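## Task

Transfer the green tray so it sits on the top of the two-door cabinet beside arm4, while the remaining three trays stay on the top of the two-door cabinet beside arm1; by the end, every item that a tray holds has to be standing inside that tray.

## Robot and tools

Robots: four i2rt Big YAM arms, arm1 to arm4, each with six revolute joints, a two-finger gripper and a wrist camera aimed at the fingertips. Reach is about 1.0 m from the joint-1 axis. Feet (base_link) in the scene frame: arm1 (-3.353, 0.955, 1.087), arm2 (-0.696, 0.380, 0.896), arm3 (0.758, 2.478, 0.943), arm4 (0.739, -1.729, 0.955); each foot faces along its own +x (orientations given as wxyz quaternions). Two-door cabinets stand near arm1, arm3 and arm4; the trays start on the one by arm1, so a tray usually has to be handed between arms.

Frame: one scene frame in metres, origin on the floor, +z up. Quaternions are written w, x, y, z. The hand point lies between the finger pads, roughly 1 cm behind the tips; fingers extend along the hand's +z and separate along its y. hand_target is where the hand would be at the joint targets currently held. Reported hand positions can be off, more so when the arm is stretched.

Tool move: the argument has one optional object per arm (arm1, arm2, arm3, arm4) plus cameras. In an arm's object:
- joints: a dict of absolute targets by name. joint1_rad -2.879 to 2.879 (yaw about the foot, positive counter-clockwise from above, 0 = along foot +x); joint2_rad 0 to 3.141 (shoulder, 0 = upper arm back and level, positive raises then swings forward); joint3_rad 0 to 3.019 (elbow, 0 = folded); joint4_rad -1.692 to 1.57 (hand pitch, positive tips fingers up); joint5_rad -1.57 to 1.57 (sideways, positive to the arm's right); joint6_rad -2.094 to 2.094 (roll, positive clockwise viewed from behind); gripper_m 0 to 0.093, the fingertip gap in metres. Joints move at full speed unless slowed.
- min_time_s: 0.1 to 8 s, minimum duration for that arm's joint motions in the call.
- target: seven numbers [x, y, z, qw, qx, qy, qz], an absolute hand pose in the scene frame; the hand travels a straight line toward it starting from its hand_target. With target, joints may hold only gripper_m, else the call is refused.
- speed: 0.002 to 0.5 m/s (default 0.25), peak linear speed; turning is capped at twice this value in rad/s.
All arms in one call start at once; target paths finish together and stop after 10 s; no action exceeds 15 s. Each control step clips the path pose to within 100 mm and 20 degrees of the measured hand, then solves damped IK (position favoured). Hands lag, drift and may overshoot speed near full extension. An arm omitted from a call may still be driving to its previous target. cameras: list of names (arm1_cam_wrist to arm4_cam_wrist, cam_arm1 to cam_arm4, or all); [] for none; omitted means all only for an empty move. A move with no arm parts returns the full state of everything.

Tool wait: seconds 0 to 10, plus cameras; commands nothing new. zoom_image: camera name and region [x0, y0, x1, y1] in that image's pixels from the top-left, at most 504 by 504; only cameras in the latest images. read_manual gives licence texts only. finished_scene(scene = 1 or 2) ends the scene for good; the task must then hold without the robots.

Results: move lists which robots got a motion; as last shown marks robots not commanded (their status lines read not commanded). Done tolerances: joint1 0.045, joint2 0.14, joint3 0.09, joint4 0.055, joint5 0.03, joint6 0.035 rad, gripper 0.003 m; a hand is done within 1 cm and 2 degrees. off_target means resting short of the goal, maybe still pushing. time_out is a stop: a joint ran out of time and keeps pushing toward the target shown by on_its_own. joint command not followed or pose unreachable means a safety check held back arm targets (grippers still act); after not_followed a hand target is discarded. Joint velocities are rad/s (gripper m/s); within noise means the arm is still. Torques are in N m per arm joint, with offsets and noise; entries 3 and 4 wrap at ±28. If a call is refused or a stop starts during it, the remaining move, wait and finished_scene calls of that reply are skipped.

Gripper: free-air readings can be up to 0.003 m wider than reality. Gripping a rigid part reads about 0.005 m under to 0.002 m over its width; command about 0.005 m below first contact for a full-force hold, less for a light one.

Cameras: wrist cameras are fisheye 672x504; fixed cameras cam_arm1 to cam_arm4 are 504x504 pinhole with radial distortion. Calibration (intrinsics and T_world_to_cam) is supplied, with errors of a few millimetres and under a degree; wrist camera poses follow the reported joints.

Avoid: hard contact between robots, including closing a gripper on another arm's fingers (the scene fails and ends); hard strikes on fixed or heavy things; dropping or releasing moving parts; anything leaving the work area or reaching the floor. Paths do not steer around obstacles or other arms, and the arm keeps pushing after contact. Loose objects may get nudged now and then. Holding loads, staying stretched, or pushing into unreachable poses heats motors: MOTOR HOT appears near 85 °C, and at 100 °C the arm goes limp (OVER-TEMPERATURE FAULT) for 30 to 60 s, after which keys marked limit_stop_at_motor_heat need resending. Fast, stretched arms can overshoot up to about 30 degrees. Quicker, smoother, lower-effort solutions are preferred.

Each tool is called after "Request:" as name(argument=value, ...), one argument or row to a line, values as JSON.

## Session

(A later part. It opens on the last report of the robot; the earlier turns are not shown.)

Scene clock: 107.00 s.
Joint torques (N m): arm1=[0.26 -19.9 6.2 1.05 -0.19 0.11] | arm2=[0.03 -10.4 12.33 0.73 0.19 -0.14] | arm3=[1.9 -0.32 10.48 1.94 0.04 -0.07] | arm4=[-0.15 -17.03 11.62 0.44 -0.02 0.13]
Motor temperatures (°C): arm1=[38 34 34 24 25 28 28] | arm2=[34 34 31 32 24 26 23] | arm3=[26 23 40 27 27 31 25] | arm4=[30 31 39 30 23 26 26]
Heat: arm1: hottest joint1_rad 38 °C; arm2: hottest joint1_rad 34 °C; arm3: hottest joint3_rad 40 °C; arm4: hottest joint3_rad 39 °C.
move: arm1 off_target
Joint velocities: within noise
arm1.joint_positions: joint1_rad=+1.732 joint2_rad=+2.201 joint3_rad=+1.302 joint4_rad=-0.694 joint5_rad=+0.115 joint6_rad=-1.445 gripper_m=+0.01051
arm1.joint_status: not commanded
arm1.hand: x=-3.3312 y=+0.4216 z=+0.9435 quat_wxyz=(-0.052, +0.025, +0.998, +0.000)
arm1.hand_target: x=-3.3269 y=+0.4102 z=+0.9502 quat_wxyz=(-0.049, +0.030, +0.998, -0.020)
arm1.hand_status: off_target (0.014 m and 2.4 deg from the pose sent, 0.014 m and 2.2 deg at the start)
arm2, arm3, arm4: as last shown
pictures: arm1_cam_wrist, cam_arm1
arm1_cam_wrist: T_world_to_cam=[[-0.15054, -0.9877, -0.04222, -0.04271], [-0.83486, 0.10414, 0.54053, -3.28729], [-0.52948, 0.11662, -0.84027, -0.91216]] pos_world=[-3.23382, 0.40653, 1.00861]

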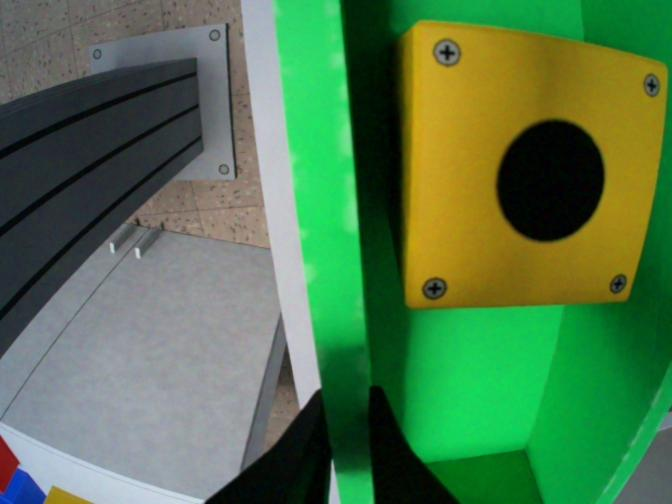

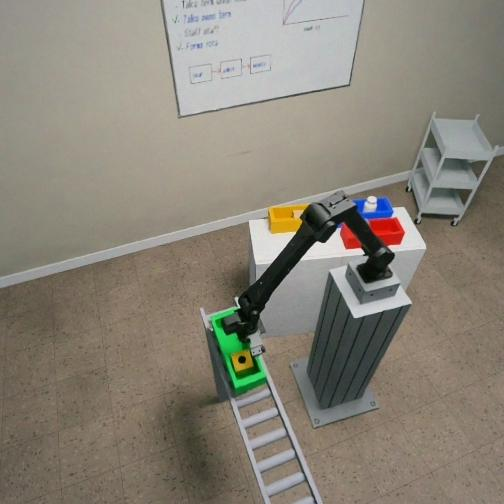

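Request:
move(
  arm1={"target": [-3.327, 0.404, 0.928, -0.0488, 0.030, 0.998, -0.020], "speed": 0.05},
  cameras=["cam_arm1", "arm1_cam_wrist"],
)

Request:
zoom_image(
  camera="cam_arm1",
  region=[190, 290, 290, 440],
)

Request:
zoom_image(
  camera="cam_arm1",
  region=[200, 360, 280, 440],
)

Scene clock: 108.47 s.
Joint torques (N m): arm1=[-0.44 -18.55 8.18 0.88 0.14 0.1] | arm2=[0.03 -10.46 12.31 0.72 0.2 -0.14] | arm3=[1.38 -0.21 10.51 1.96 0.1 -0.06] | arm4=[-0.03 -17.14 11.66 0.47 -0.02 0.14]
Motor temperatures (°C): arm1=[38 34 34 24 25 28 28] | arm2=[34 34 31 32 24 26 23] | arm3=[26 23 40 27 27 31 25] | arm4=[30 31 39 30 23 26 26]
Heat: arm1: hottest joint1_rad 38 °C; arm2: hottest joint1_rad 34 °C; arm3: hottest joint3_rad 40 °C; arm4: hottest joint3_rad 39 °C.
move: arm1 off_target
Joint velocities: within noise
arm1.joint_positions: joint1_rad=+1.733 joint2_rad=+2.232 joint3_rad=+1.302 joint4_rad=-0.661 joint5_rad=+0.106 joint6_rad=-1.445 gripper_m=+0.01051
arm1.joint_status: not commanded
arm1.hand: x=-3.3289 y=+0.4224 z=+0.9274 quat_wxyz=(-0.048, +0.024, +0.999, -0.001)
arm1.hand_target: x=-3.3269 y=+0.4046 z=+0.9284 quat_wxyz=(-0.049, +0.030, +0.998, -0.020)
arm1.hand_status: off_target (0.019 m and 2.3 deg from the pose sent, 0.024 m and 2.4 deg at the start)
arm2, arm4: as last shown
arm3.joint_positions: joint1_rad=-0.331 joint2_rad=+0.647 joint3_rad=+1.368 joint4_rad=-1.341 joint5_rad=+0.187 joint6_rad=+0.489 gripper_m=+0.09396
arm3.joint_status: not commanded
arm3.hand: x=+1.0113 y=+2.4730 z=+1.4646 quat_wxyz=(-0.457, -0.206, -0.864, -0.057)
arm3.hand_target: x=+1.0096 y=+2.4728 z=+1.4771 quat_wxyz=(-0.469, -0.206, -0.857, -0.062)
arm3.hand_status: not commanded
pictures: arm1_cam_wrist, cam_arm1
arm1_cam_wrist: T_world_to_cam=[[-0.14917, -0.98789, -0.04265, -0.03716], [-0.83974, 0.10379, 0.53298, -3.2859], [-0.5221, 0.11532, -0.84505, -0.89497]] pos_world=[-3.2321, 0.40754, 0.99344]

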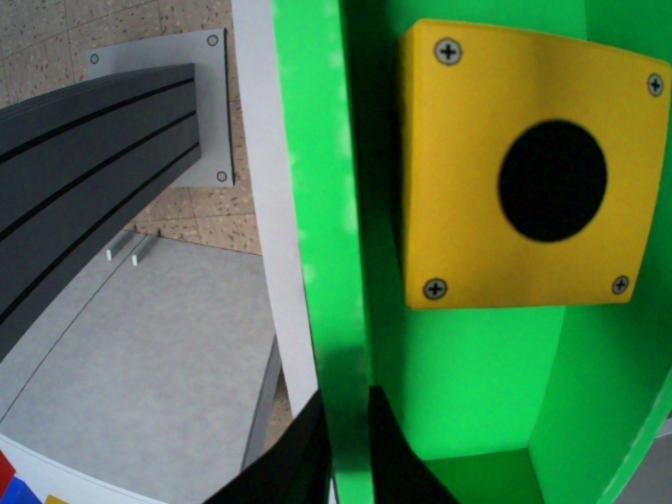

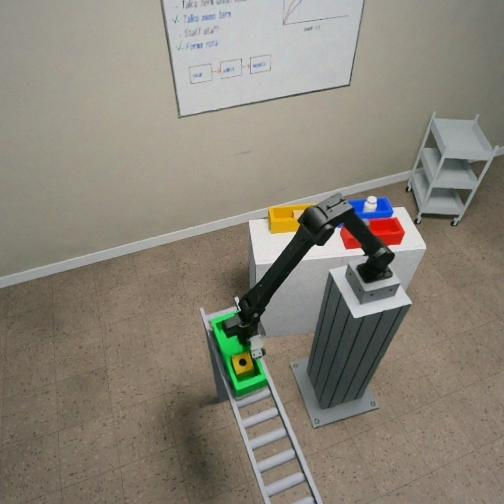

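Scaled by 3.360 from the camera's image (finer frame: 720x720).

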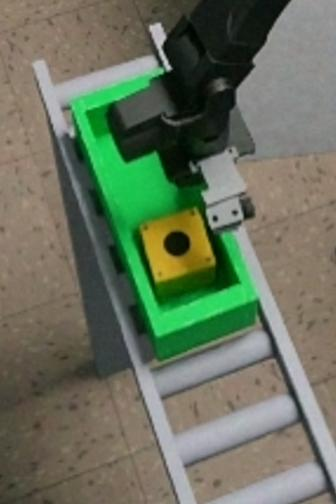

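Scaled by 6.300 from the camera's image (finer frame: 720x720).

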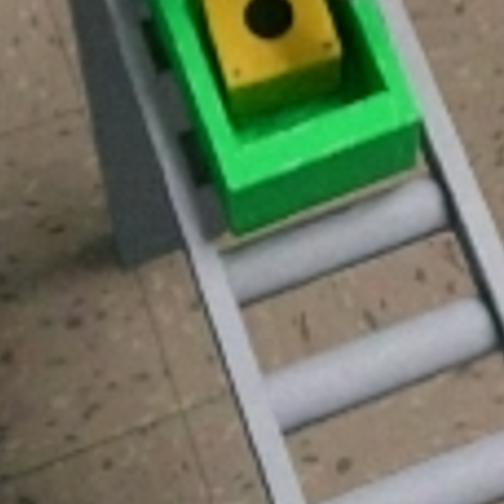

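Request:
move(
  arm1={"target": [-3.327, 0.403, 0.916, -0.0488, 0.030, 0.998, -0.020], "speed": 0.05},
)

Request:
move(
  arm1={"target": [-3.327, 0.403, 0.904, -0.0488, 0.030, 0.998, -0.020], "speed": 0.05},
  cameras=["cam_arm1"],
)

Request:
zoom_image(
  camera="cam_arm1",
  region=[190, 290, 290, 440],
)

Scene clock: 111.60 s.
Joint torques (N m): arm1=[-0.44 -17.2 8.66 1.16 0.17 0.08] | arm2=[-0.09 -10.58 12.31 0.72 0.19 -0.15] | arm3=[1.49 -0.44 10.51 2.03 0.05 -0.05] | arm4=[-0.09 -17.03 11.63 0.43 -0.02 0.13]
Motor temperatures (°C): arm1=[38 34 34 24 25 28 28] | arm2=[34 34 31 32 24 26 23] | arm3=[26 23 40 27 27 31 25] | arm4=[30 31 39 30 23 26 26]
Heat: arm1: hottest joint1_rad 38 °C; arm2: hottest joint1_rad 34 °C; arm3: hottest joint3_rad 40 °C; arm4: hottest joint3_rad 39 °C.
move: arm1 off_target
Joint velocities: within noise
arm1.joint_positions: joint1_rad=+1.733 joint2_rad=+2.237 joint3_rad=+1.302 joint4_rad=-0.648 joint5_rad=+0.105 joint6_rad=-1.445 gripper_m=+0.01051
arm1.joint_status: not commanded
arm1.hand: x=-3.3285 y=+0.4205 z=+0.9251 quat_wxyz=(-0.047, +0.025, +0.999, -0.005)
arm1.hand_target: x=-3.3269 y=+0.4039 z=+0.9166 quat_wxyz=(-0.049, +0.030, +0.998, -0.020)
arm1.hand_status: off_target (0.020 m and 1.9 deg from the pose sent, 0.023 m and 2.3 deg at the start)
arm2.joint_positions: joint1_rad=-0.033 joint2_rad=+1.393 joint3_rad=+1.062 joint4_rad=-1.282 joint5_rad=+0.010 joint6_rad=-0.008 gripper_m=+0.09396
arm2.joint_status: not commanded
arm2.hand: x=-1.0676 y=+0.3859 z=+1.0420 quat_wxyz=(-0.001, -1.000, -0.002, -0.017)
arm2.hand_target: x=-1.0797 y=+0.3901 z=+1.0502 quat_wxyz=(+0.000, -1.000, +0.000, +0.000)
arm2.hand_status: not commanded
arm3: as last shown
arm4.joint_positions: joint1_rad=+1.431 joint2_rad=+1.708 joint3_rad=+1.252 joint4_rad=-1.157 joint5_rad=-0.012 joint6_rad=+1.391 gripper_m=+0.09396
arm4.joint_status: not commanded
arm4.hand: x=+1.0415 y=-1.3657 z=+1.0378 quat_wxyz=(+0.007, -0.258, -0.966, +0.017)
arm4.hand_target: x=+1.0495 y=-1.3505 z=+1.0503 quat_wxyz=(+0.000, -0.259, -0.966, +0.000)
arm4.hand_status: not commanded
pictures: none

Scene clock: 112.57 s.
Joint torques (N m): arm1=[-0.5 -14.97 8.83 1.58 0.18 0.09] | arm2=[-0.09 -10.46 12.3 0.7 0.19 -0.13] | arm3=[1.9 0.03 10.44 1.98 0.05 -0.07] | arm4=[-0.03 -17.14 11.62 0.43 -0.02 0.14]
Motor temperatures (°C): arm1=[38 34 34 24 25 28 28] | arm2=[34 34 31 32 24 26 23] | arm3=[26 23 40 27 27 31 25] | arm4=[30 31 39 30 23 26 26]
Heat: arm1: hottest joint1_rad 38 °C; arm2: hottest joint1_rad 34 °C; arm3: hottest joint3_rad 40 °C; arm4: hottest joint3_rad 39 °C.
move: arm1 off_target
Joint velocities: within noise
arm1.joint_positions: joint1_rad=+1.733 joint2_rad=+2.238 joint3_rad=+1.302 joint4_rad=-0.640 joint5_rad=+0.105 joint6_rad=-1.445 gripper_m=+0.01051
arm1.joint_status: not commanded
arm1.hand: x=-3.3284 y=+0.4188 z=+0.9245 quat_wxyz=(-0.046, +0.025, +0.999, -0.008)
arm1.hand_target: x=-3.3270 y=+0.4046 z=+0.9050 quat_wxyz=(-0.049, +0.030, +0.998, -0.020)
arm1.hand_status: off_target (0.026 m and 1.5 deg from the pose sent, 0.027 m and 1.9 deg at the start)
arm2, arm3, arm4: as last shown

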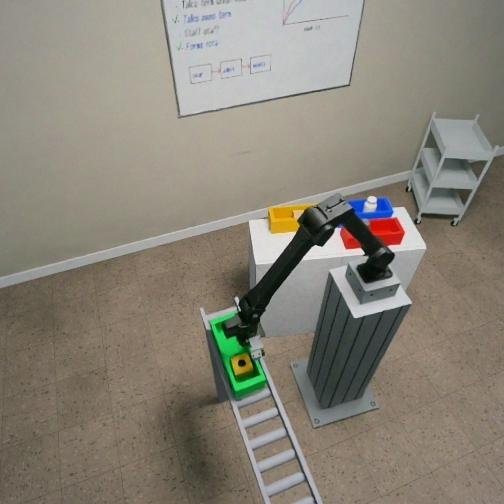

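Scaled by 3.360 from the camera's image (finer frame: 720x720).

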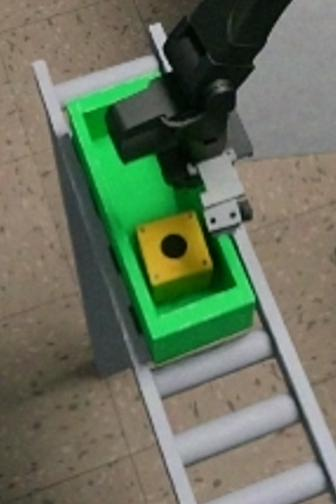

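Request:
move(
  arm1={"target": [-3.327, 0.404, 1.06, -0.0488, 0.030, 0.998, -0.020], "speed": 0.4, "joints": {"gripper_m": 0.022}},
  cameras=["cam_arm1", "cam_arm2", "arm1_cam_wrist", "arm2_cam_wrist"],
)

Scene clock: 114.70 s.
Joint torques (N m): arm1=[0.15 -16.21 10.13 -0.32 -0.01 0.11] | arm2=[0.03 -10.34 12.3 0.73 0.19 -0.13] | arm3=[1.85 -0.21 10.44 1.88 0.06 -0.05] | arm4=[0.03 -17.14 11.67 0.43 -0.02 0.13]
Motor temperatures (°C): arm1=[38 34 34 24 25 28 28] | arm2=[34 34 31 31 24 26 23] | arm3=[26 23 40 27 27 31 25] | arm4=[30 31 39 30 23 26 26]
Heat: arm1: hottest joint1_rad 38 °C; arm2: hottest joint1_rad 34 °C; arm3: hottest joint3_rad 40 °C; arm4: hottest joint3_rad 39 °C.
move: arm1 done
Joint velocities: within noise
arm1.joint_positions: joint1_rad=+1.733 joint2_rad=+1.980 joint3_rad=+1.325 joint4_rad=-0.888 joint5_rad=+0.110 joint6_rad=-1.442 gripper_m=+0.02192
arm1.joint_status: all done
arm1.hand: x=-3.3302 y=+0.4104 z=+1.0646 quat_wxyz=(-0.047, +0.027, +0.998, -0.025)
arm1.hand_target: x=-3.3269 y=+0.4042 z=+1.0600 quat_wxyz=(-0.049, +0.030, +0.998, -0.020)
arm1.hand_status: done (0.009 m and 0.7 deg from the pose sent, 0.136 m and 1.5 deg at the start)
arm2, arm3, arm4: as last shown
pictures: arm1_cam_wrist, arm2_cam_wrist, cam_arm1, cam_arm2
arm1_cam_wrist: T_world_to_cam=[[-0.15275, -0.98825, 0.00612, -0.10705], [-0.83909, 0.13296, 0.5275, -3.36285], [-0.52211, 0.07544, -0.84954, -0.75718]] pos_world=[-3.23341, 0.39847, 1.13129]
arm2_cam_wrist: T_world_to_cam=[[0.07886, 0.99462, -0.06719, -0.22941], [0.88385, -0.03859, 0.46618, 0.52095], [0.46108, -0.09614, -0.88213, 1.55262]] pos_world=[-1.15824, 0.39756, 1.11135]

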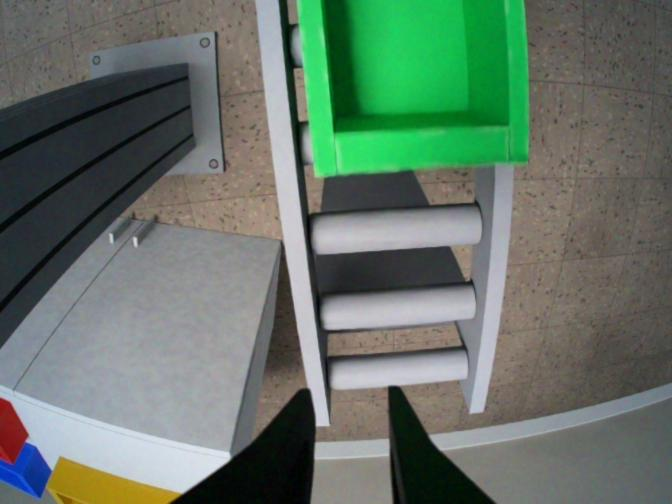

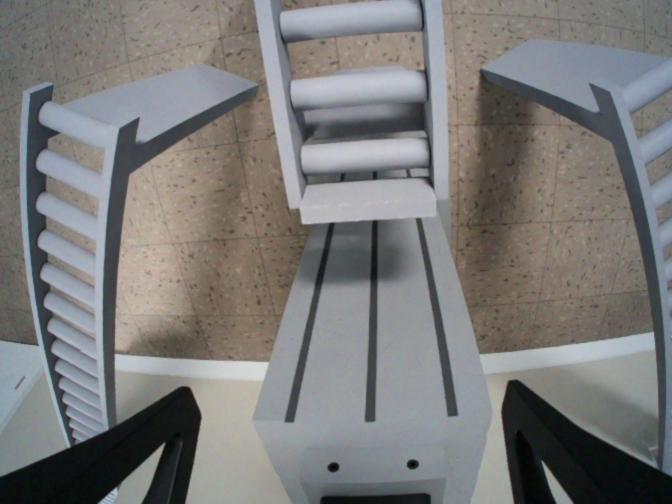

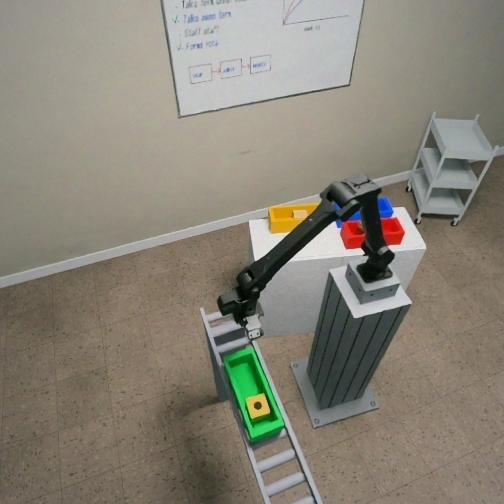

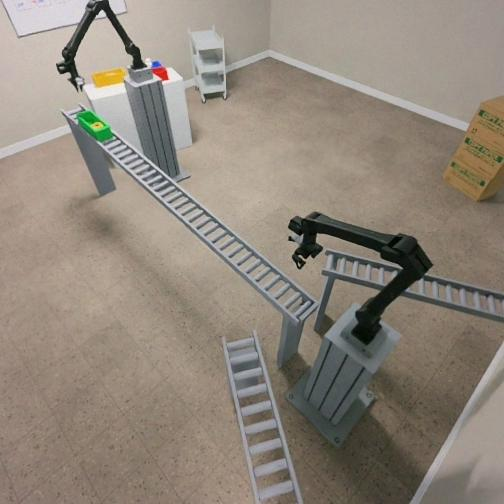

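Request:
wait(
  seconds=4,
  cameras=["cam_arm2", "arm2_cam_wrist"],
)

Scene clock: 118.93 s.
Joint torques (N m): arm1=[0.03 -16.32 10.1 -0.17 0 0.11] | arm2=[-0.09 -10.34 12.31 0.72 0.2 -0.14] | arm3=[1.85 -0.15 10.47 2.04 0.04 -0.07] | arm4=[-0.03 -17.03 11.64 0.44 -0.02 0.14]
Motor temperatures (°C): arm1=[38 34 34 24 25 28 27] | arm2=[34 34 31 31 24 26 23] | arm3=[26 23 40 27 27 31 25] | arm4=[30 31 39 30 23 26 26]
Heat: arm1: hottest joint1_rad 38 °C; arm2: hottest joint1_rad 34 °C; arm3: hottest joint3_rad 40 °C; arm4: hottest joint3_rad 39 °C.
Joint velocities: within noise
arm1.joint_positions: joint1_rad=+1.733 joint2_rad=+1.980 joint3_rad=+1.325 joint4_rad=-0.888 joint5_rad=+0.110 joint6_rad=-1.442 gripper_m=+0.02192
arm1.joint_status: all done
arm1.hand: x=-3.3302 y=+0.4104 z=+1.0646 quat_wxyz=(-0.047, +0.027, +0.998, -0.025)
arm1.hand_target: x=-3.3269 y=+0.4042 z=+1.0600 quat_wxyz=(-0.049, +0.030, +0.998, -0.020)
arm1.hand_status: done (0.009 m and 0.7 deg from the pose sent, 0.136 m and 1.5 deg at the start)
arm2.joint_positions: joint1_rad=-0.033 joint2_rad=+1.393 joint3_rad=+1.062 joint4_rad=-1.282 joint5_rad=+0.010 joint6_rad=-0.008 gripper_m=+0.09396
arm2.joint_status: not commanded
arm2.hand: x=-1.0676 y=+0.3859 z=+1.0420 quat_wxyz=(-0.001, -1.000, -0.002, -0.017)
arm2.hand_target: x=-1.0797 y=+0.3901 z=+1.0502 quat_wxyz=(+0.000, -1.000, +0.000, +0.000)
arm2.hand_status: not commanded
arm3.joint_positions: joint1_rad=-0.331 joint2_rad=+0.647 joint3_rad=+1.368 joint4_rad=-1.341 joint5_rad=+0.187 joint6_rad=+0.489 gripper_m=+0.09396
arm3.joint_status: not commanded
arm3.hand: x=+1.0113 y=+2.4730 z=+1.4646 quat_wxyz=(-0.457, -0.206, -0.864, -0.057)
arm3.hand_target: x=+1.0096 y=+2.4728 z=+1.4771 quat_wxyz=(-0.469, -0.206, -0.857, -0.062)
arm3.hand_status: not commanded
arm4.joint_positions: joint1_rad=+1.431 joint2_rad=+1.708 joint3_rad=+1.252 joint4_rad=-1.157 joint5_rad=-0.012 joint6_rad=+1.391 gripper_m=+0.09396
arm4.joint_status: not commanded
arm4.hand: x=+1.0415 y=-1.3657 z=+1.0378 quat_wxyz=(+0.007, -0.258, -0.966, +0.017)
arm4.hand_target: x=+1.0495 y=-1.3505 z=+1.0503 quat_wxyz=(+0.000, -0.259, -0.966, +0.000)
arm4.hand_status: not commanded
wait: 4.00 s; at rest by 0.03 s
pictures: arm2_cam_wrist, cam_arm2
arm2_cam_wrist: T_world_to_cam=[[0.07886, 0.99462, -0.06719, -0.22941], [0.88385, -0.03859, 0.46618, 0.52095], [0.46108, -0.09614, -0.88213, 1.55262]] pos_world=[-1.15824, 0.39756, 1.11135]

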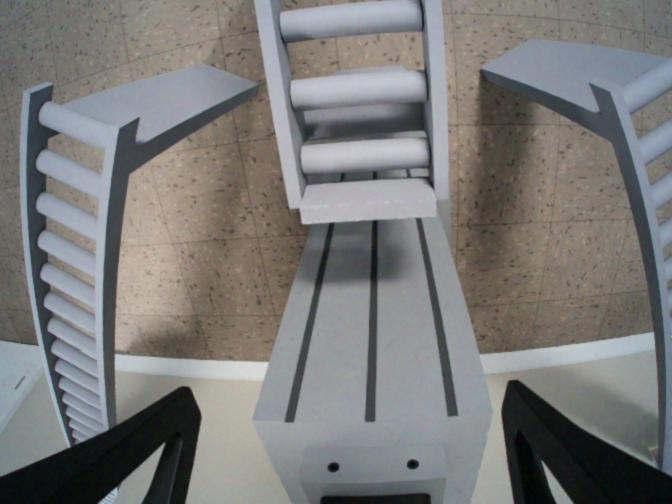

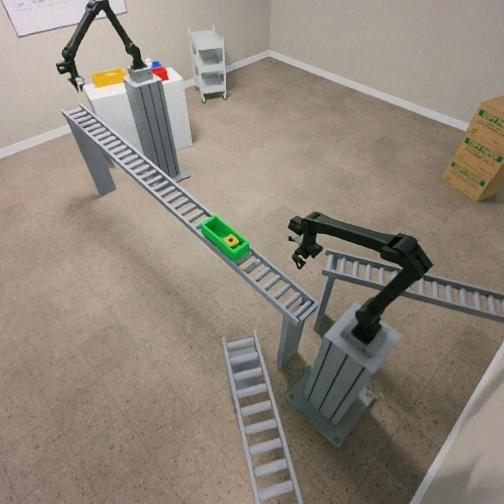

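Request:
wait(
  seconds=3,
  cameras=["cam_arm2", "arm2_cam_wrist"],
)

Scene clock: 122.20 s.
Joint torques (N m): arm1=[-0.21 -16.26 10.02 -0.21 0 0.11] | arm2=[-0.09 -10.46 12.3 0.73 0.19 -0.14] | arm3=[1.85 -0.09 10.48 1.95 0.04 -0.05] | arm4=[0.09 -17.03 11.63 0.47 0 0.13]
Motor temperatures (°C): arm1=[38 34 34 24 25 28 27] | arm2=[34 34 32 31 24 26 23] | arm3=[26 23 40 27 27 31 25] | arm4=[30 31 39 30 23 26 26]
Heat: arm1: hottest joint1_rad 38 °C; arm2: hottest joint1_rad 34 °C; arm3: hottest joint3_rad 40 °C; arm4: hottest joint3_rad 39 °C.
Joint velocities: within noise
arm1.joint_positions: joint1_rad=+1.733 joint2_rad=+1.980 joint3_rad=+1.325 joint4_rad=-0.888 joint5_rad=+0.110 joint6_rad=-1.442 gripper_m=+0.02192
arm1.joint_status: all done
arm1.hand: x=-3.3302 y=+0.4104 z=+1.0646 quat_wxyz=(-0.047, +0.027, +0.998, -0.025)
arm1.hand_target: x=-3.3269 y=+0.4042 z=+1.0600 quat_wxyz=(-0.049, +0.030, +0.998, -0.020)
arm1.hand_status: done (0.009 m and 0.7 deg from the pose sent, 0.136 m and 1.5 deg at the start)
arm2.joint_positions: joint1_rad=-0.033 joint2_rad=+1.393 joint3_rad=+1.062 joint4_rad=-1.282 joint5_rad=+0.010 joint6_rad=-0.008 gripper_m=+0.09396
arm2.joint_status: not commanded
arm2.hand: x=-1.0676 y=+0.3859 z=+1.0420 quat_wxyz=(-0.001, -1.000, -0.002, -0.017)
arm2.hand_target: x=-1.0797 y=+0.3901 z=+1.0502 quat_wxyz=(+0.000, -1.000, +0.000, +0.000)
arm2.hand_status: not commanded
arm3.joint_positions: joint1_rad=-0.331 joint2_rad=+0.647 joint3_rad=+1.368 joint4_rad=-1.341 joint5_rad=+0.187 joint6_rad=+0.489 gripper_m=+0.09396
arm3.joint_status: not commanded
arm3.hand: x=+1.0113 y=+2.4730 z=+1.4646 quat_wxyz=(-0.457, -0.206, -0.864, -0.057)
arm3.hand_target: x=+1.0096 y=+2.4728 z=+1.4771 quat_wxyz=(-0.469, -0.206, -0.857, -0.062)
arm3.hand_status: not commanded
arm4.joint_positions: joint1_rad=+1.431 joint2_rad=+1.708 joint3_rad=+1.252 joint4_rad=-1.157 joint5_rad=-0.012 joint6_rad=+1.391 gripper_m=+0.09396
arm4.joint_status: not commanded
arm4.hand: x=+1.0415 y=-1.3657 z=+1.0378 quat_wxyz=(+0.007, -0.258, -0.966, +0.017)
arm4.hand_target: x=+1.0495 y=-1.3505 z=+1.0503 quat_wxyz=(+0.000, -0.259, -0.966, +0.000)
arm4.hand_status: not commanded
wait: 3.00 s; at rest from the start
pictures: arm2_cam_wrist, cam_arm2
arm2_cam_wrist: T_world_to_cam=[[0.07886, 0.99462, -0.06719, -0.22941], [0.88385, -0.03859, 0.46618, 0.52095], [0.46108, -0.09614, -0.88213, 1.55262]] pos_world=[-1.15824, 0.39756, 1.11135]

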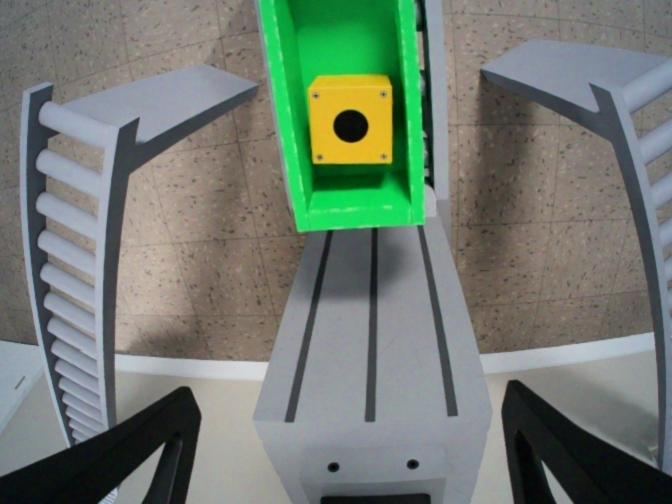

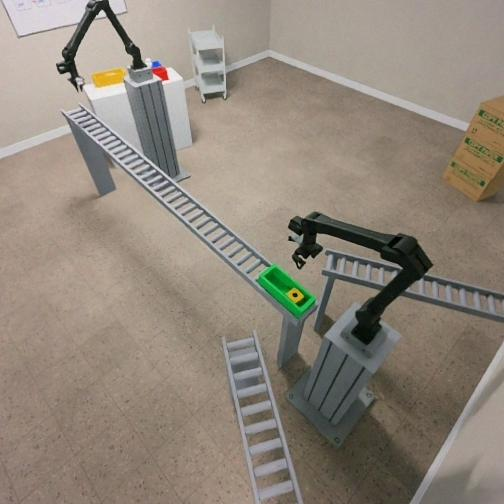

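Request:
zoom_image(
  camera="cam_arm2",
  region=[230, 230, 350, 350],
)

Request:
zoom_image(
  camera="arm2_cam_wrist",
  region=[220, 0, 480, 250],
)

Scaled by 4.200 from the camera's image (finer frame: 720x720).

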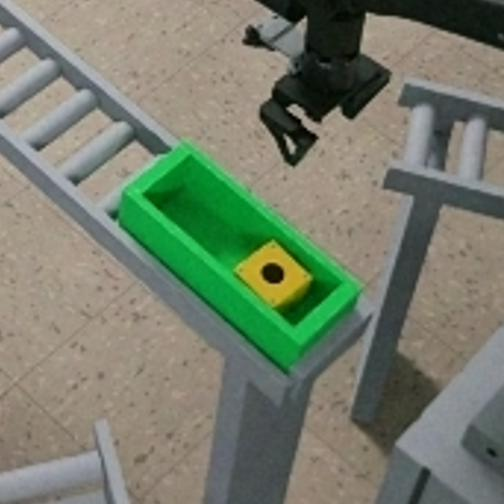

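Scaled by 1.938 from the camera's image (finer frame: 960x720).

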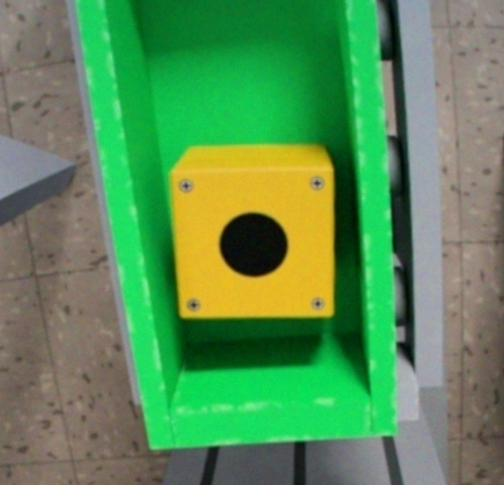

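Request:
move(
  arm2={"target": [-1.165, 0.434, 0.885, 0, 1, 0.009, 0], "speed": 0.2, "joints": {"gripper_m": 0.06}},
  cameras=["arm2_cam_wrist", "cam_arm2"],
)

Request:
zoom_image(
  camera="arm2_cam_wrist",
  region=[200, 0, 550, 504],
)

Scene clock: 127.60 s.
Joint torques (N m): arm1=[0.21 -16.32 10.13 -0.21 0 0.09] | arm2=[0.21 -14.68 11.02 0.7 0.16 -0.16] | arm3=[1.73 -0.21 10.5 1.96 0.07 -0.05] | arm4=[-0.03 -17.08 11.63 0.42 -0.02 0.13]
Motor temperatures (°C): arm1=[38 34 34 24 25 28 27] | arm2=[34 34 32 31 24 26 23] | arm3=[26 23 40 27 27 31 25] | arm4=[30 31 39 30 23 26 26]
Heat: arm1: hottest joint1_rad 38 °C; arm2: hottest joint1_rad 34 °C; arm3: hottest joint3_rad 40 °C; arm4: hottest joint3_rad 39 °C.
move: arm2 off_target
Joint velocities: within noise
arm1, arm3, arm4: as last shown
arm2.joint_positions: joint1_rad=-0.128 joint2_rad=+1.808 joint3_rad=+1.084 joint4_rad=-0.888 joint5_rad=+0.011 joint6_rad=-0.120 gripper_m=+0.06008
arm2.joint_status: all done
arm2.hand: x=-1.1469 y=+0.4278 z=+0.8808 quat_wxyz=(-0.002, -1.000, -0.010, -0.016)
arm2.hand_target: x=-1.1645 y=+0.4339 z=+0.8855 quat_wxyz=(+0.000, -1.000, -0.009, +0.000)
arm2.hand_status: off_target (0.020 m and 1.9 deg from the pose sent, 0.191 m and 2.1 deg at the start)
arm2_cam_wrist: T_world_to_cam=[[0.06178, 0.99559, -0.07059, -0.29271], [0.88468, -0.02188, 0.46568, 0.662], [0.46208, -0.09122, -0.88214, 1.45011]] pos_world=[-1.23764, 0.43817, 0.95025]

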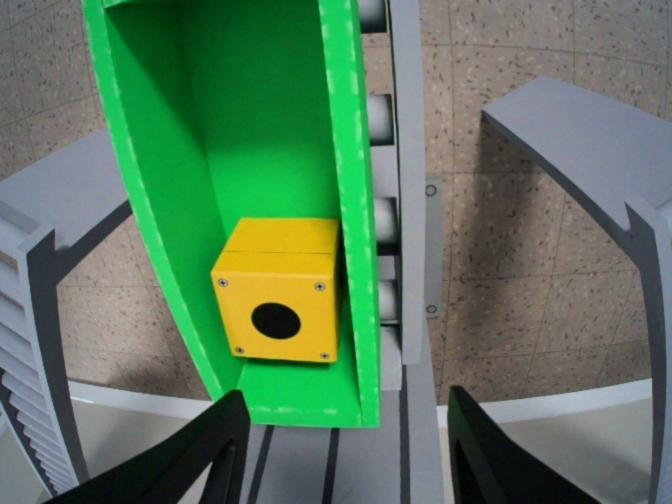

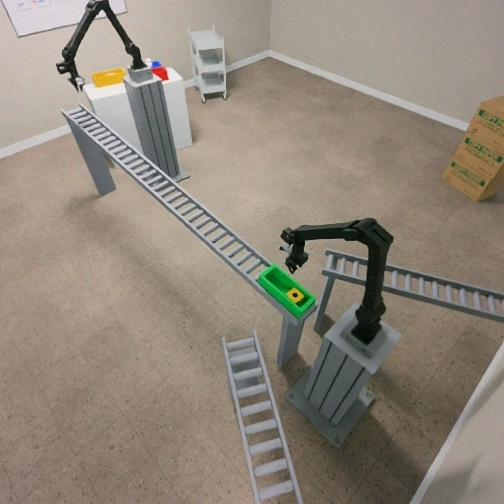

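Scaled by 1.000.

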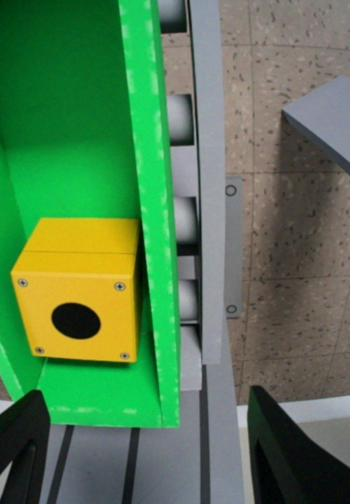

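Request:
move(
  arm2={"target": [-1.170, 0.436, 0.82, 0, 1, 0.009, 0], "speed": 0.15, "joints": {"gripper_m": 0.045}},
)

Request:
move(
  arm2={"target": [-1.168, 0.436, 0.752, 0, 1, 0.009, 0], "speed": 0.08},
  cameras=["arm2_cam_wrist", "cam_arm2"],
)

Request:
zoom_image(
  camera="cam_arm2",
  region=[230, 230, 350, 350],
)

Scene clock: 130.07 s.
Joint torques (N m): arm1=[-0.15 -16.38 10.04 -0.12 0 0.09] | arm2=[0.09 -15.62 8.68 0.81 0.16 -0.14] | arm3=[1.73 -0.15 10.45 1.98 0.06 -0.07] | arm4=[-0.15 -17.08 11.6 0.44 -0.02 0.13]
Motor temperatures (°C): arm1=[38 34 34 24 25 28 27] | arm2=[34 34 32 31 24 26 23] | arm3=[26 23 40 27 27 31 25] | arm4=[30 31 39 30 23 26 26]
Heat: arm1: hottest joint1_rad 38 °C; arm2: hottest joint1_rad 34 °C; arm3: hottest joint3_rad 40 °C; arm4: hottest joint3_rad 39 °C.
move: arm2 off_target
Joint velocities: within noise
arm1, arm3, arm4: as last shown
arm2.joint_positions: joint1_rad=-0.131 joint2_rad=+1.940 joint3_rad=+1.084 joint4_rad=-0.739 joint5_rad=+0.011 joint6_rad=-0.125 gripper_m=+0.04509
arm2.joint_status: all done
arm2.hand: x=-1.1606 y=+0.4300 z=+0.8220 quat_wxyz=(-0.001, -1.000, -0.011, -0.008)
arm2.hand_target: x=-1.1698 y=+0.4360 z=+0.8202 quat_wxyz=(+0.000, -1.000, -0.009, +0.000)
arm2.hand_status: off_target (0.011 m and 0.9 deg from the pose sent, 0.065 m and 1.9 deg at the start)
pictures: none

Scene clock: 131.53 s.
Joint torques (N m): arm1=[0.03 -16.26 10.19 -0.21 -0.01 0.12] | arm2=[-0.26 -16.03 6.74 0.8 0.14 -0.14] | arm3=[1.96 -0.21 10.51 1.98 0.07 -0.03] | arm4=[-0.09 -17.08 11.66 0.44 -0.02 0.14]
Motor temperatures (°C): arm1=[38 34 34 24 25 28 27] | arm2=[34 34 32 31 24 26 23] | arm3=[26 23 41 27 27 31 25] | arm4=[30 31 39 30 23 26 26]
Heat: arm1: hottest joint1_rad 38 °C; arm2: hottest joint1_rad 34 °C; arm3: hottest joint3_rad 41 °C; arm4: hottest joint3_rad 39 °C.
move: arm2 done
Joint velocities: within noise
arm1, arm3, arm4: as last shown
arm2.joint_positions: joint1_rad=-0.133 joint2_rad=+2.078 joint3_rad=+1.084 joint4_rad=-0.584 joint5_rad=+0.011 joint6_rad=-0.127 gripper_m=+0.04509
arm2.joint_status: not commanded
arm2.hand: x=-1.1662 y=+0.4308 z=+0.7593 quat_wxyz=(+0.000, -1.000, -0.011, +0.000)
arm2.hand_target: x=-1.1678 y=+0.4360 z=+0.7521 quat_wxyz=(+0.000, -1.000, -0.009, +0.000)
arm2.hand_status: done (0.009 m and 0.2 deg from the pose sent, 0.071 m and 0.9 deg at the start)
arm2_cam_wrist: T_world_to_cam=[[0.05838, 0.99589, -0.06931, -0.30816], [0.8996, -0.02238, 0.43615, 0.77582], [0.4328, -0.08782, -0.8972, 1.32806]] pos_world=[-1.25472, 0.44088, 0.8318]

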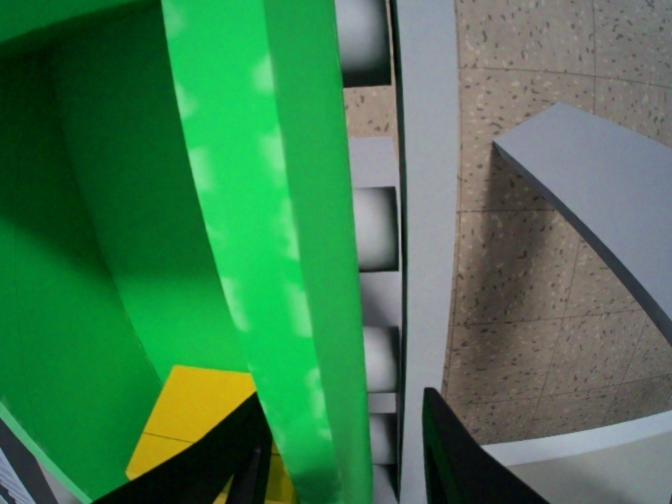

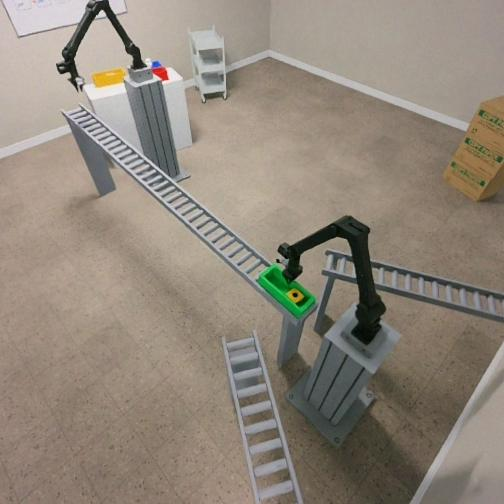

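Scaled by 4.200 from the camera's image (finer frame: 720x720).

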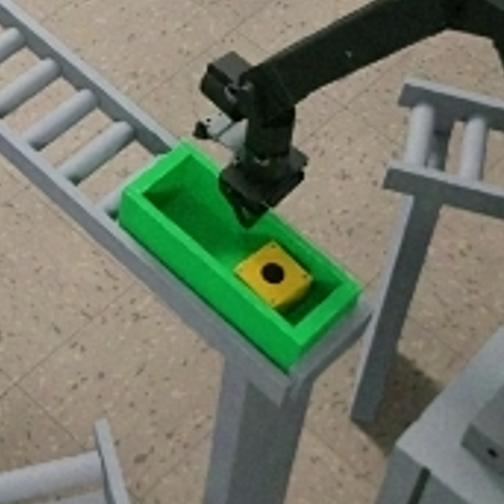

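Request:
move(
  arm2={"target": [-1.152, 0.436, 0.748, 0, 1, 0.009, 0], "speed": 0.08},
  cameras=["arm2_cam_wrist"],
)

Scene clock: 133.27 s.
Joint torques (N m): arm1=[0.15 -16.21 10.1 -0.23 0 0.1] | arm2=[0.03 -16.73 5.48 0.87 0.16 -0.15] | arm3=[1.79 0.15 10.51 1.98 0.05 -0.06] | arm4=[0.03 -17.2 11.64 0.43 -0.02 0.14]
Motor temperatures (°C): arm1=[38 34 34 24 25 28 27] | arm2=[34 35 31 31 24 26 23] | arm3=[26 23 41 27 27 31 25] | arm4=[30 31 39 30 23 26 26]
Heat: arm1: hottest joint1_rad 38 °C; arm2: hottest joint2_rad 35 °C; arm3: hottest joint3_rad 41 °C; arm4: hottest joint3_rad 39 °C.
move: arm2 done
Joint velocities: within noise
arm1, arm3, arm4: as last shown
arm2.joint_positions: joint1_rad=-0.137 joint2_rad=+2.078 joint3_rad=+1.046 joint4_rad=-0.548 joint5_rad=+0.011 joint6_rad=-0.131 gripper_m=+0.04509
arm2.joint_status: not commanded
arm2.hand: x=-1.1536 y=+0.4313 z=+0.7516 quat_wxyz=(-0.001, -1.000, -0.011, -0.001)
arm2.hand_target: x=-1.1520 y=+0.4360 z=+0.7481 quat_wxyz=(+0.000, -1.000, -0.009, +0.000)
arm2.hand_status: done (0.006 m and 0.2 deg from the pose sent, 0.019 m and 0.2 deg at the start)
arm2_cam_wrist: T_world_to_cam=[[0.05849, 0.99587, -0.06945, -0.30969], [0.89892, -0.02228, 0.43756, 0.76589], [0.4342, -0.08802, -0.8965, 1.31681]] pos_world=[-1.24212, 0.44138, 0.8239]

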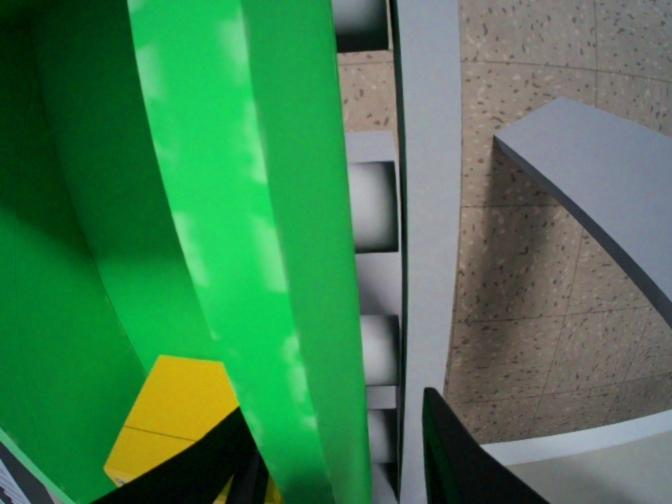

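Request:
move(
  arm2={"joints": {"gripper_m": 0.02}},
)

Request:
move(
  arm2={"joints": {"gripper_m": 0.004}},
  cameras=["arm2_cam_wrist", "cam_arm2"],
)

Request:
zoom_image(
  camera="cam_arm2",
  region=[230, 230, 350, 350],
)

Scene clock: 134.20 s.
Joint torques (N m): arm1=[-0.03 -16.38 10.11 -0.18 0.03 0.12] | arm2=[-0.09 -16.67 5.42 0.8 0.16 -0.14] | arm3=[1.73 -0.26 10.54 1.96 0.05 -0.04] | arm4=[-0.03 -17.14 11.62 0.43 -0.02 0.14]
Motor temperatures (°C): arm1=[38 34 34 24 25 28 27] | arm2=[34 35 31 31 24 26 23] | arm3=[26 23 41 27 27 31 25] | arm4=[30 31 39 30 23 26 26]
Heat: arm1: hottest joint1_rad 38 °C; arm2: hottest joint2_rad 35 °C; arm3: hottest joint3_rad 41 °C; arm4: hottest joint3_rad 39 °C.
move: arm2 done
Joint velocities: within noise
arm1, arm3, arm4: as last shown
arm2.joint_positions: joint1_rad=-0.137 joint2_rad=+2.078 joint3_rad=+1.046 joint4_rad=-0.548 joint5_rad=+0.011 joint6_rad=-0.131 gripper_m=+0.02017
arm2.joint_status: all done
arm2.hand: x=-1.1536 y=+0.4313 z=+0.7516 quat_wxyz=(-0.001, -1.000, -0.011, -0.001)
arm2.hand_target: x=-1.1520 y=+0.4360 z=+0.7481 quat_wxyz=(+0.000, -1.000, -0.009, +0.000)
arm2.hand_status: not commanded
pictures: none

Scene clock: 134.80 s.
Joint torques (N m): arm1=[0.09 -16.56 10.1 -0.25 -0.01 0.06] | arm2=[-0.09 -16.79 5.48 0.79 0.22 -0.17] | arm3=[1.79 -0.38 10.44 1.98 0.08 -0.06] | arm4=[-0.03 -17.2 11.66 0.4 -0.02 0.13]
Motor temperatures (°C): arm1=[38 34 34 24 25 28 27] | arm2=[34 35 31 31 24 26 23] | arm3=[26 23 41 27 27 31 25] | arm4=[30 31 39 30 23 26 26]
Heat: arm1: hottest joint1_rad 38 °C; arm2: hottest joint2_rad 35 °C; arm3: hottest joint3_rad 41 °C; arm4: hottest joint3_rad 39 °C.
move: arm2 off_target
Joint velocities: within noise
arm1, arm3, arm4: as last shown
arm2.joint_positions: joint1_rad=-0.136 joint2_rad=+2.078 joint3_rad=+1.046 joint4_rad=-0.547 joint5_rad=+0.010 joint6_rad=-0.129 gripper_m=+0.01084
arm2.joint_status: gripper_m off_target (ended at +0.01086, target +0.00400)
arm2.hand: x=-1.1534 y=+0.4305 z=+0.7515 quat_wxyz=(-0.001, -1.000, -0.010, -0.001)
arm2.hand_target: x=-1.1519 y=+0.4360 z=+0.7480 quat_wxyz=(+0.000, -1.000, -0.009, +0.000)
arm2.hand_status: not commanded
arm2_cam_wrist: T_world_to_cam=[[0.05953, 0.9957, -0.07094, -0.30651], [0.89894, -0.02258, 0.43749, 0.766], [0.43401, -0.08982, -0.89642, 1.31698]] pos_world=[-1.24192, 0.44078, 0.8237]

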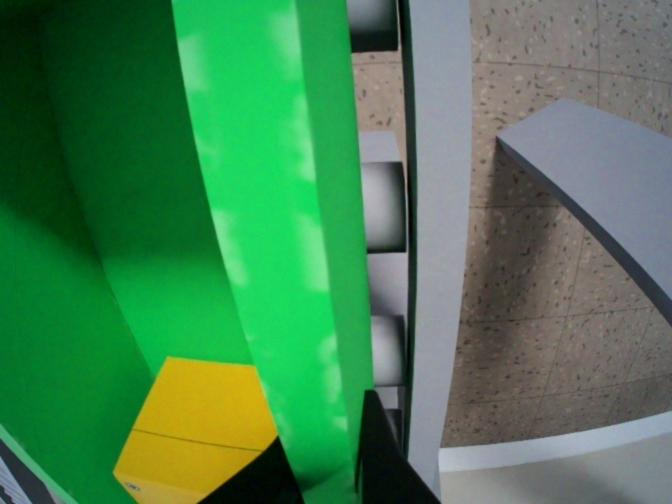

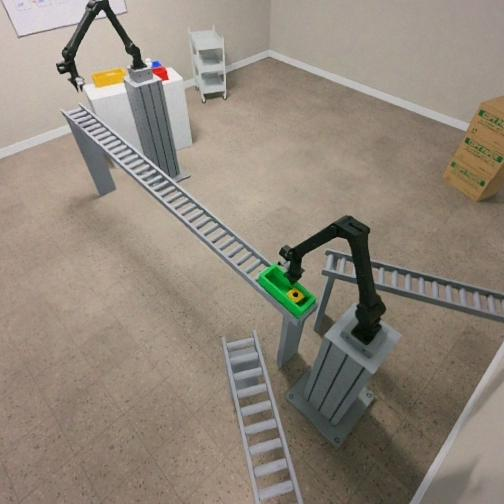

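Scaled by 4.200 from the camera's image (finer frame: 720x720).

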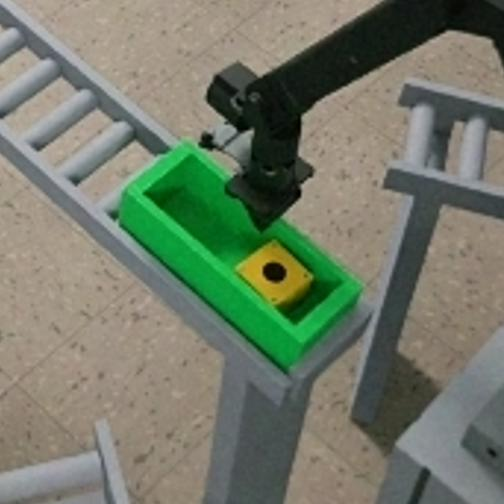

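Request:
move(
  arm2={"target": [-1.152, 0.436, 0.95, 0, 1, 0.009, 0], "speed": 0.12},
  cameras=["cam_arm2", "arm2_cam_wrist"],
)

Scene clock: 139.93 s.
Joint torques (N m): arm1=[0.26 -16.21 10 -0.17 0.01 0.09] | arm2=[0.32 -16.67 13.38 -0.47 -0.13 -0.11] | arm3=[1.49 -0.03 10.52 2.02 0.07 -0.04] | arm4=[0.03 -17.14 11.63 0.46 -0.02 0.13]
Motor temperatures (°C): arm1=[38 34 34 24 25 28 27] | arm2=[34 35 31 31 24 26 24] | arm3=[26 23 41 27 27 31 25] | arm4=[30 31 39 30 23 26 26]
Heat: arm1: hottest joint1_rad 38 °C; arm2: hottest joint2_rad 35 °C; arm3: hottest joint3_rad 41 °C; arm4: hottest joint3_rad 39 °C.
move: arm2 off_target
Joint velocities: within noise
arm1, arm3, arm4: as last shown
arm2.joint_positions: joint1_rad=-0.137 joint2_rad=+1.711 joint3_rad=+1.084 joint4_rad=-1.009 joint5_rad=+0.018 joint6_rad=-0.129 gripper_m=+0.01084
arm2.joint_status: not commanded
arm2.hand: x=-1.1283 y=+0.4318 z=+0.9233 quat_wxyz=(+0.000, -1.000, -0.010, -0.029)
arm2.hand_target: x=-1.1507 y=+0.4360 z=+0.9502 quat_wxyz=(+0.000, -1.000, -0.009, +0.000)
arm2.hand_status: off_target (0.036 m and 3.3 deg from the pose sent, 0.199 m and 0.2 deg at the start)
pictures: arm2_cam_wrist, cam_arm2
arm2_cam_wrist: T_world_to_cam=[[0.06364, 0.99584, -0.06519, -0.29777], [0.87292, -0.02389, 0.48728, 0.59365], [0.48369, -0.08792, -0.87081, 1.49191]] pos_world=[-1.22089, 0.44188, 0.99048]

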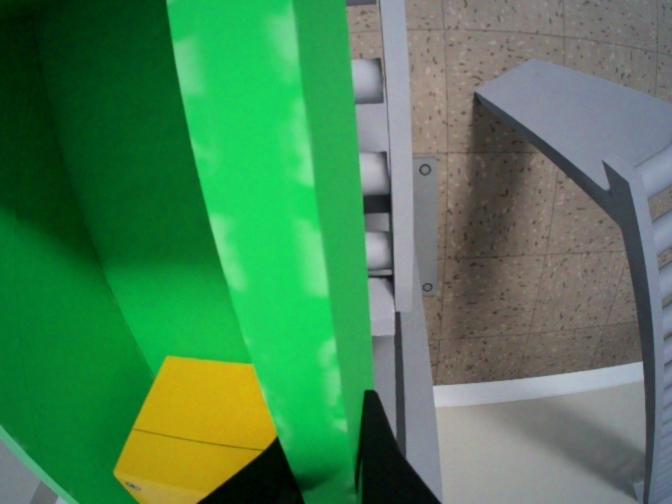

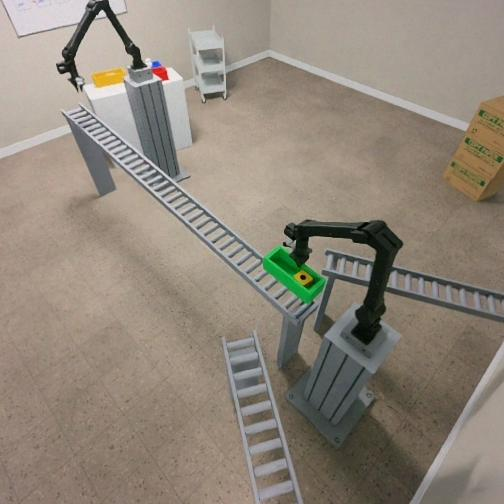

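Solid. Rotate toward conveyor 2.

Request:
move(
  arm2={"joints": {"joint1_rad": 0.85, "joint6_rad": 1.36}, "min_time_s": 3.5},
  cameras=["cam_arm2", "arm2_cam_wrist"],
)

Request:
zoom_image(
  camera="cam_arm2",
  region=[190, 290, 340, 440],
)

Scene clock: 144.47 s.
Joint torques (N m): arm1=[0.15 -16.15 10.03 -0.2 -0.01 0.1] | arm2=[0.73 -16.38 13.37 -0.08 -0.05 0] | arm3=[1.85 0.15 10.4 1.98 0.07 -0.06] | arm4=[0.03 -17.08 11.64 0.44 -0.02 0.13]
Motor temperatures (°C): arm1=[38 34 34 24 25 28 27] | arm2=[34 35 32 31 24 26 24] | arm3=[26 23 41 27 27 31 25] | arm4=[30 31 39 30 23 26 26]
Heat: arm1: hottest joint1_rad 38 °C; arm2: hottest joint2_rad 35 °C; arm3: hottest joint3_rad 41 °C; arm4: hottest joint3_rad 39 °C.
move: arm2 done
Joint velocities: within noise
arm1.joint_positions: joint1_rad=+1.733 joint2_rad=+1.980 joint3_rad=+1.325 joint4_rad=-0.888 joint5_rad=+0.110 joint6_rad=-1.442 gripper_m=+0.02192
arm1.joint_status: not commanded
arm1.hand: x=-3.3302 y=+0.4104 z=+1.0646 quat_wxyz=(-0.047, +0.027, +0.998, -0.025)
arm1.hand_target: x=-3.3269 y=+0.4042 z=+1.0600 quat_wxyz=(-0.049, +0.030, +0.998, -0.020)
arm1.hand_status: not commanded
arm2.joint_positions: joint1_rad=+0.848 joint2_rad=+1.711 joint3_rad=+1.084 joint4_rad=-1.020 joint5_rad=+0.018 joint6_rad=+1.355 gripper_m=+0.01084
arm2.joint_status: all done
arm2.hand: x=-0.9759 y=+0.0508 z=+0.9264 quat_wxyz=(+0.032, -0.971, +0.237, -0.006)
arm2.hand_target: x=-0.9906 y=+0.0300 z=+0.9533 quat_wxyz=(-0.001, -0.971, +0.239, +0.007)
arm2.hand_status: not commanded
arm3.joint_positions: joint1_rad=-0.331 joint2_rad=+0.647 joint3_rad=+1.368 joint4_rad=-1.341 joint5_rad=+0.187 joint6_rad=+0.489 gripper_m=+0.09396
arm3.joint_status: not commanded
arm3.hand: x=+1.0113 y=+2.4730 z=+1.4646 quat_wxyz=(-0.457, -0.206, -0.864, -0.057)
arm3.hand_target: x=+1.0096 y=+2.4728 z=+1.4771 quat_wxyz=(-0.469, -0.206, -0.857, -0.062)
arm3.hand_status: not commanded
arm4.joint_positions: joint1_rad=+1.431 joint2_rad=+1.708 joint3_rad=+1.252 joint4_rad=-1.157 joint5_rad=-0.012 joint6_rad=+1.391 gripper_m=+0.09396
arm4.joint_status: not commanded
arm4.hand: x=+1.0415 y=-1.3657 z=+1.0378 quat_wxyz=(+0.007, -0.258, -0.966, +0.017)
arm4.hand_target: x=+1.0495 y=-1.3505 z=+1.0503 quat_wxyz=(+0.000, -0.259, -0.966, +0.000)
arm4.hand_status: not commanded
pictures: arm2_cam_wrist, cam_arm2
arm2_cam_wrist: T_world_to_cam=[[0.52996, 0.84801, -0.00451, 0.47845], [0.76711, -0.47712, 0.42883, 0.42384], [0.3615, -0.23072, -0.90338, 1.30557]] pos_world=[-1.05064, 0.09772, 0.99982]

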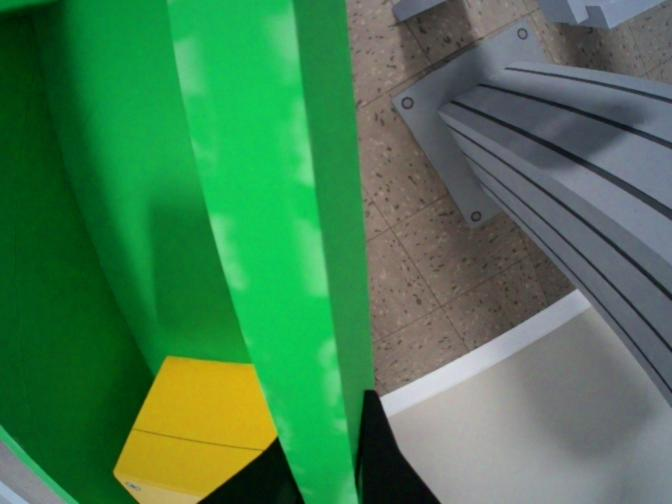

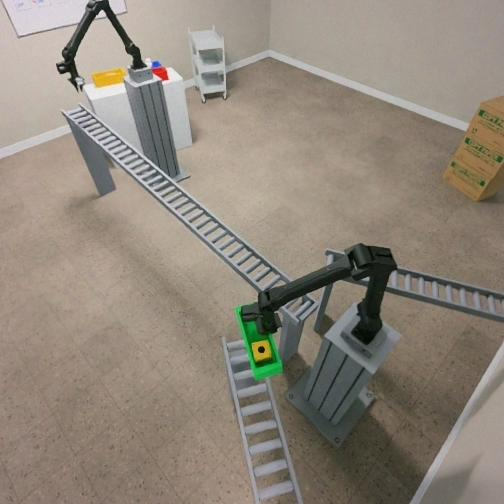

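Scaled by 3.360 from the camera's image (finer frame: 720x720).

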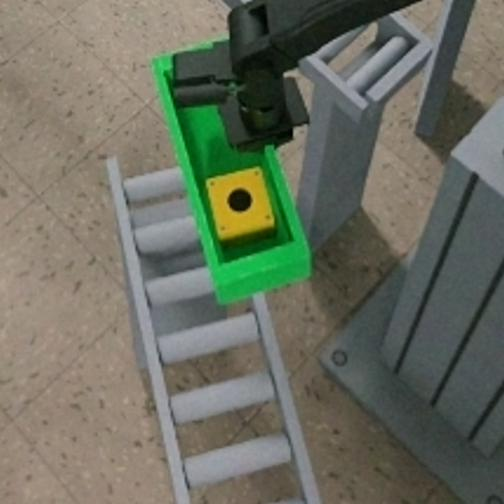

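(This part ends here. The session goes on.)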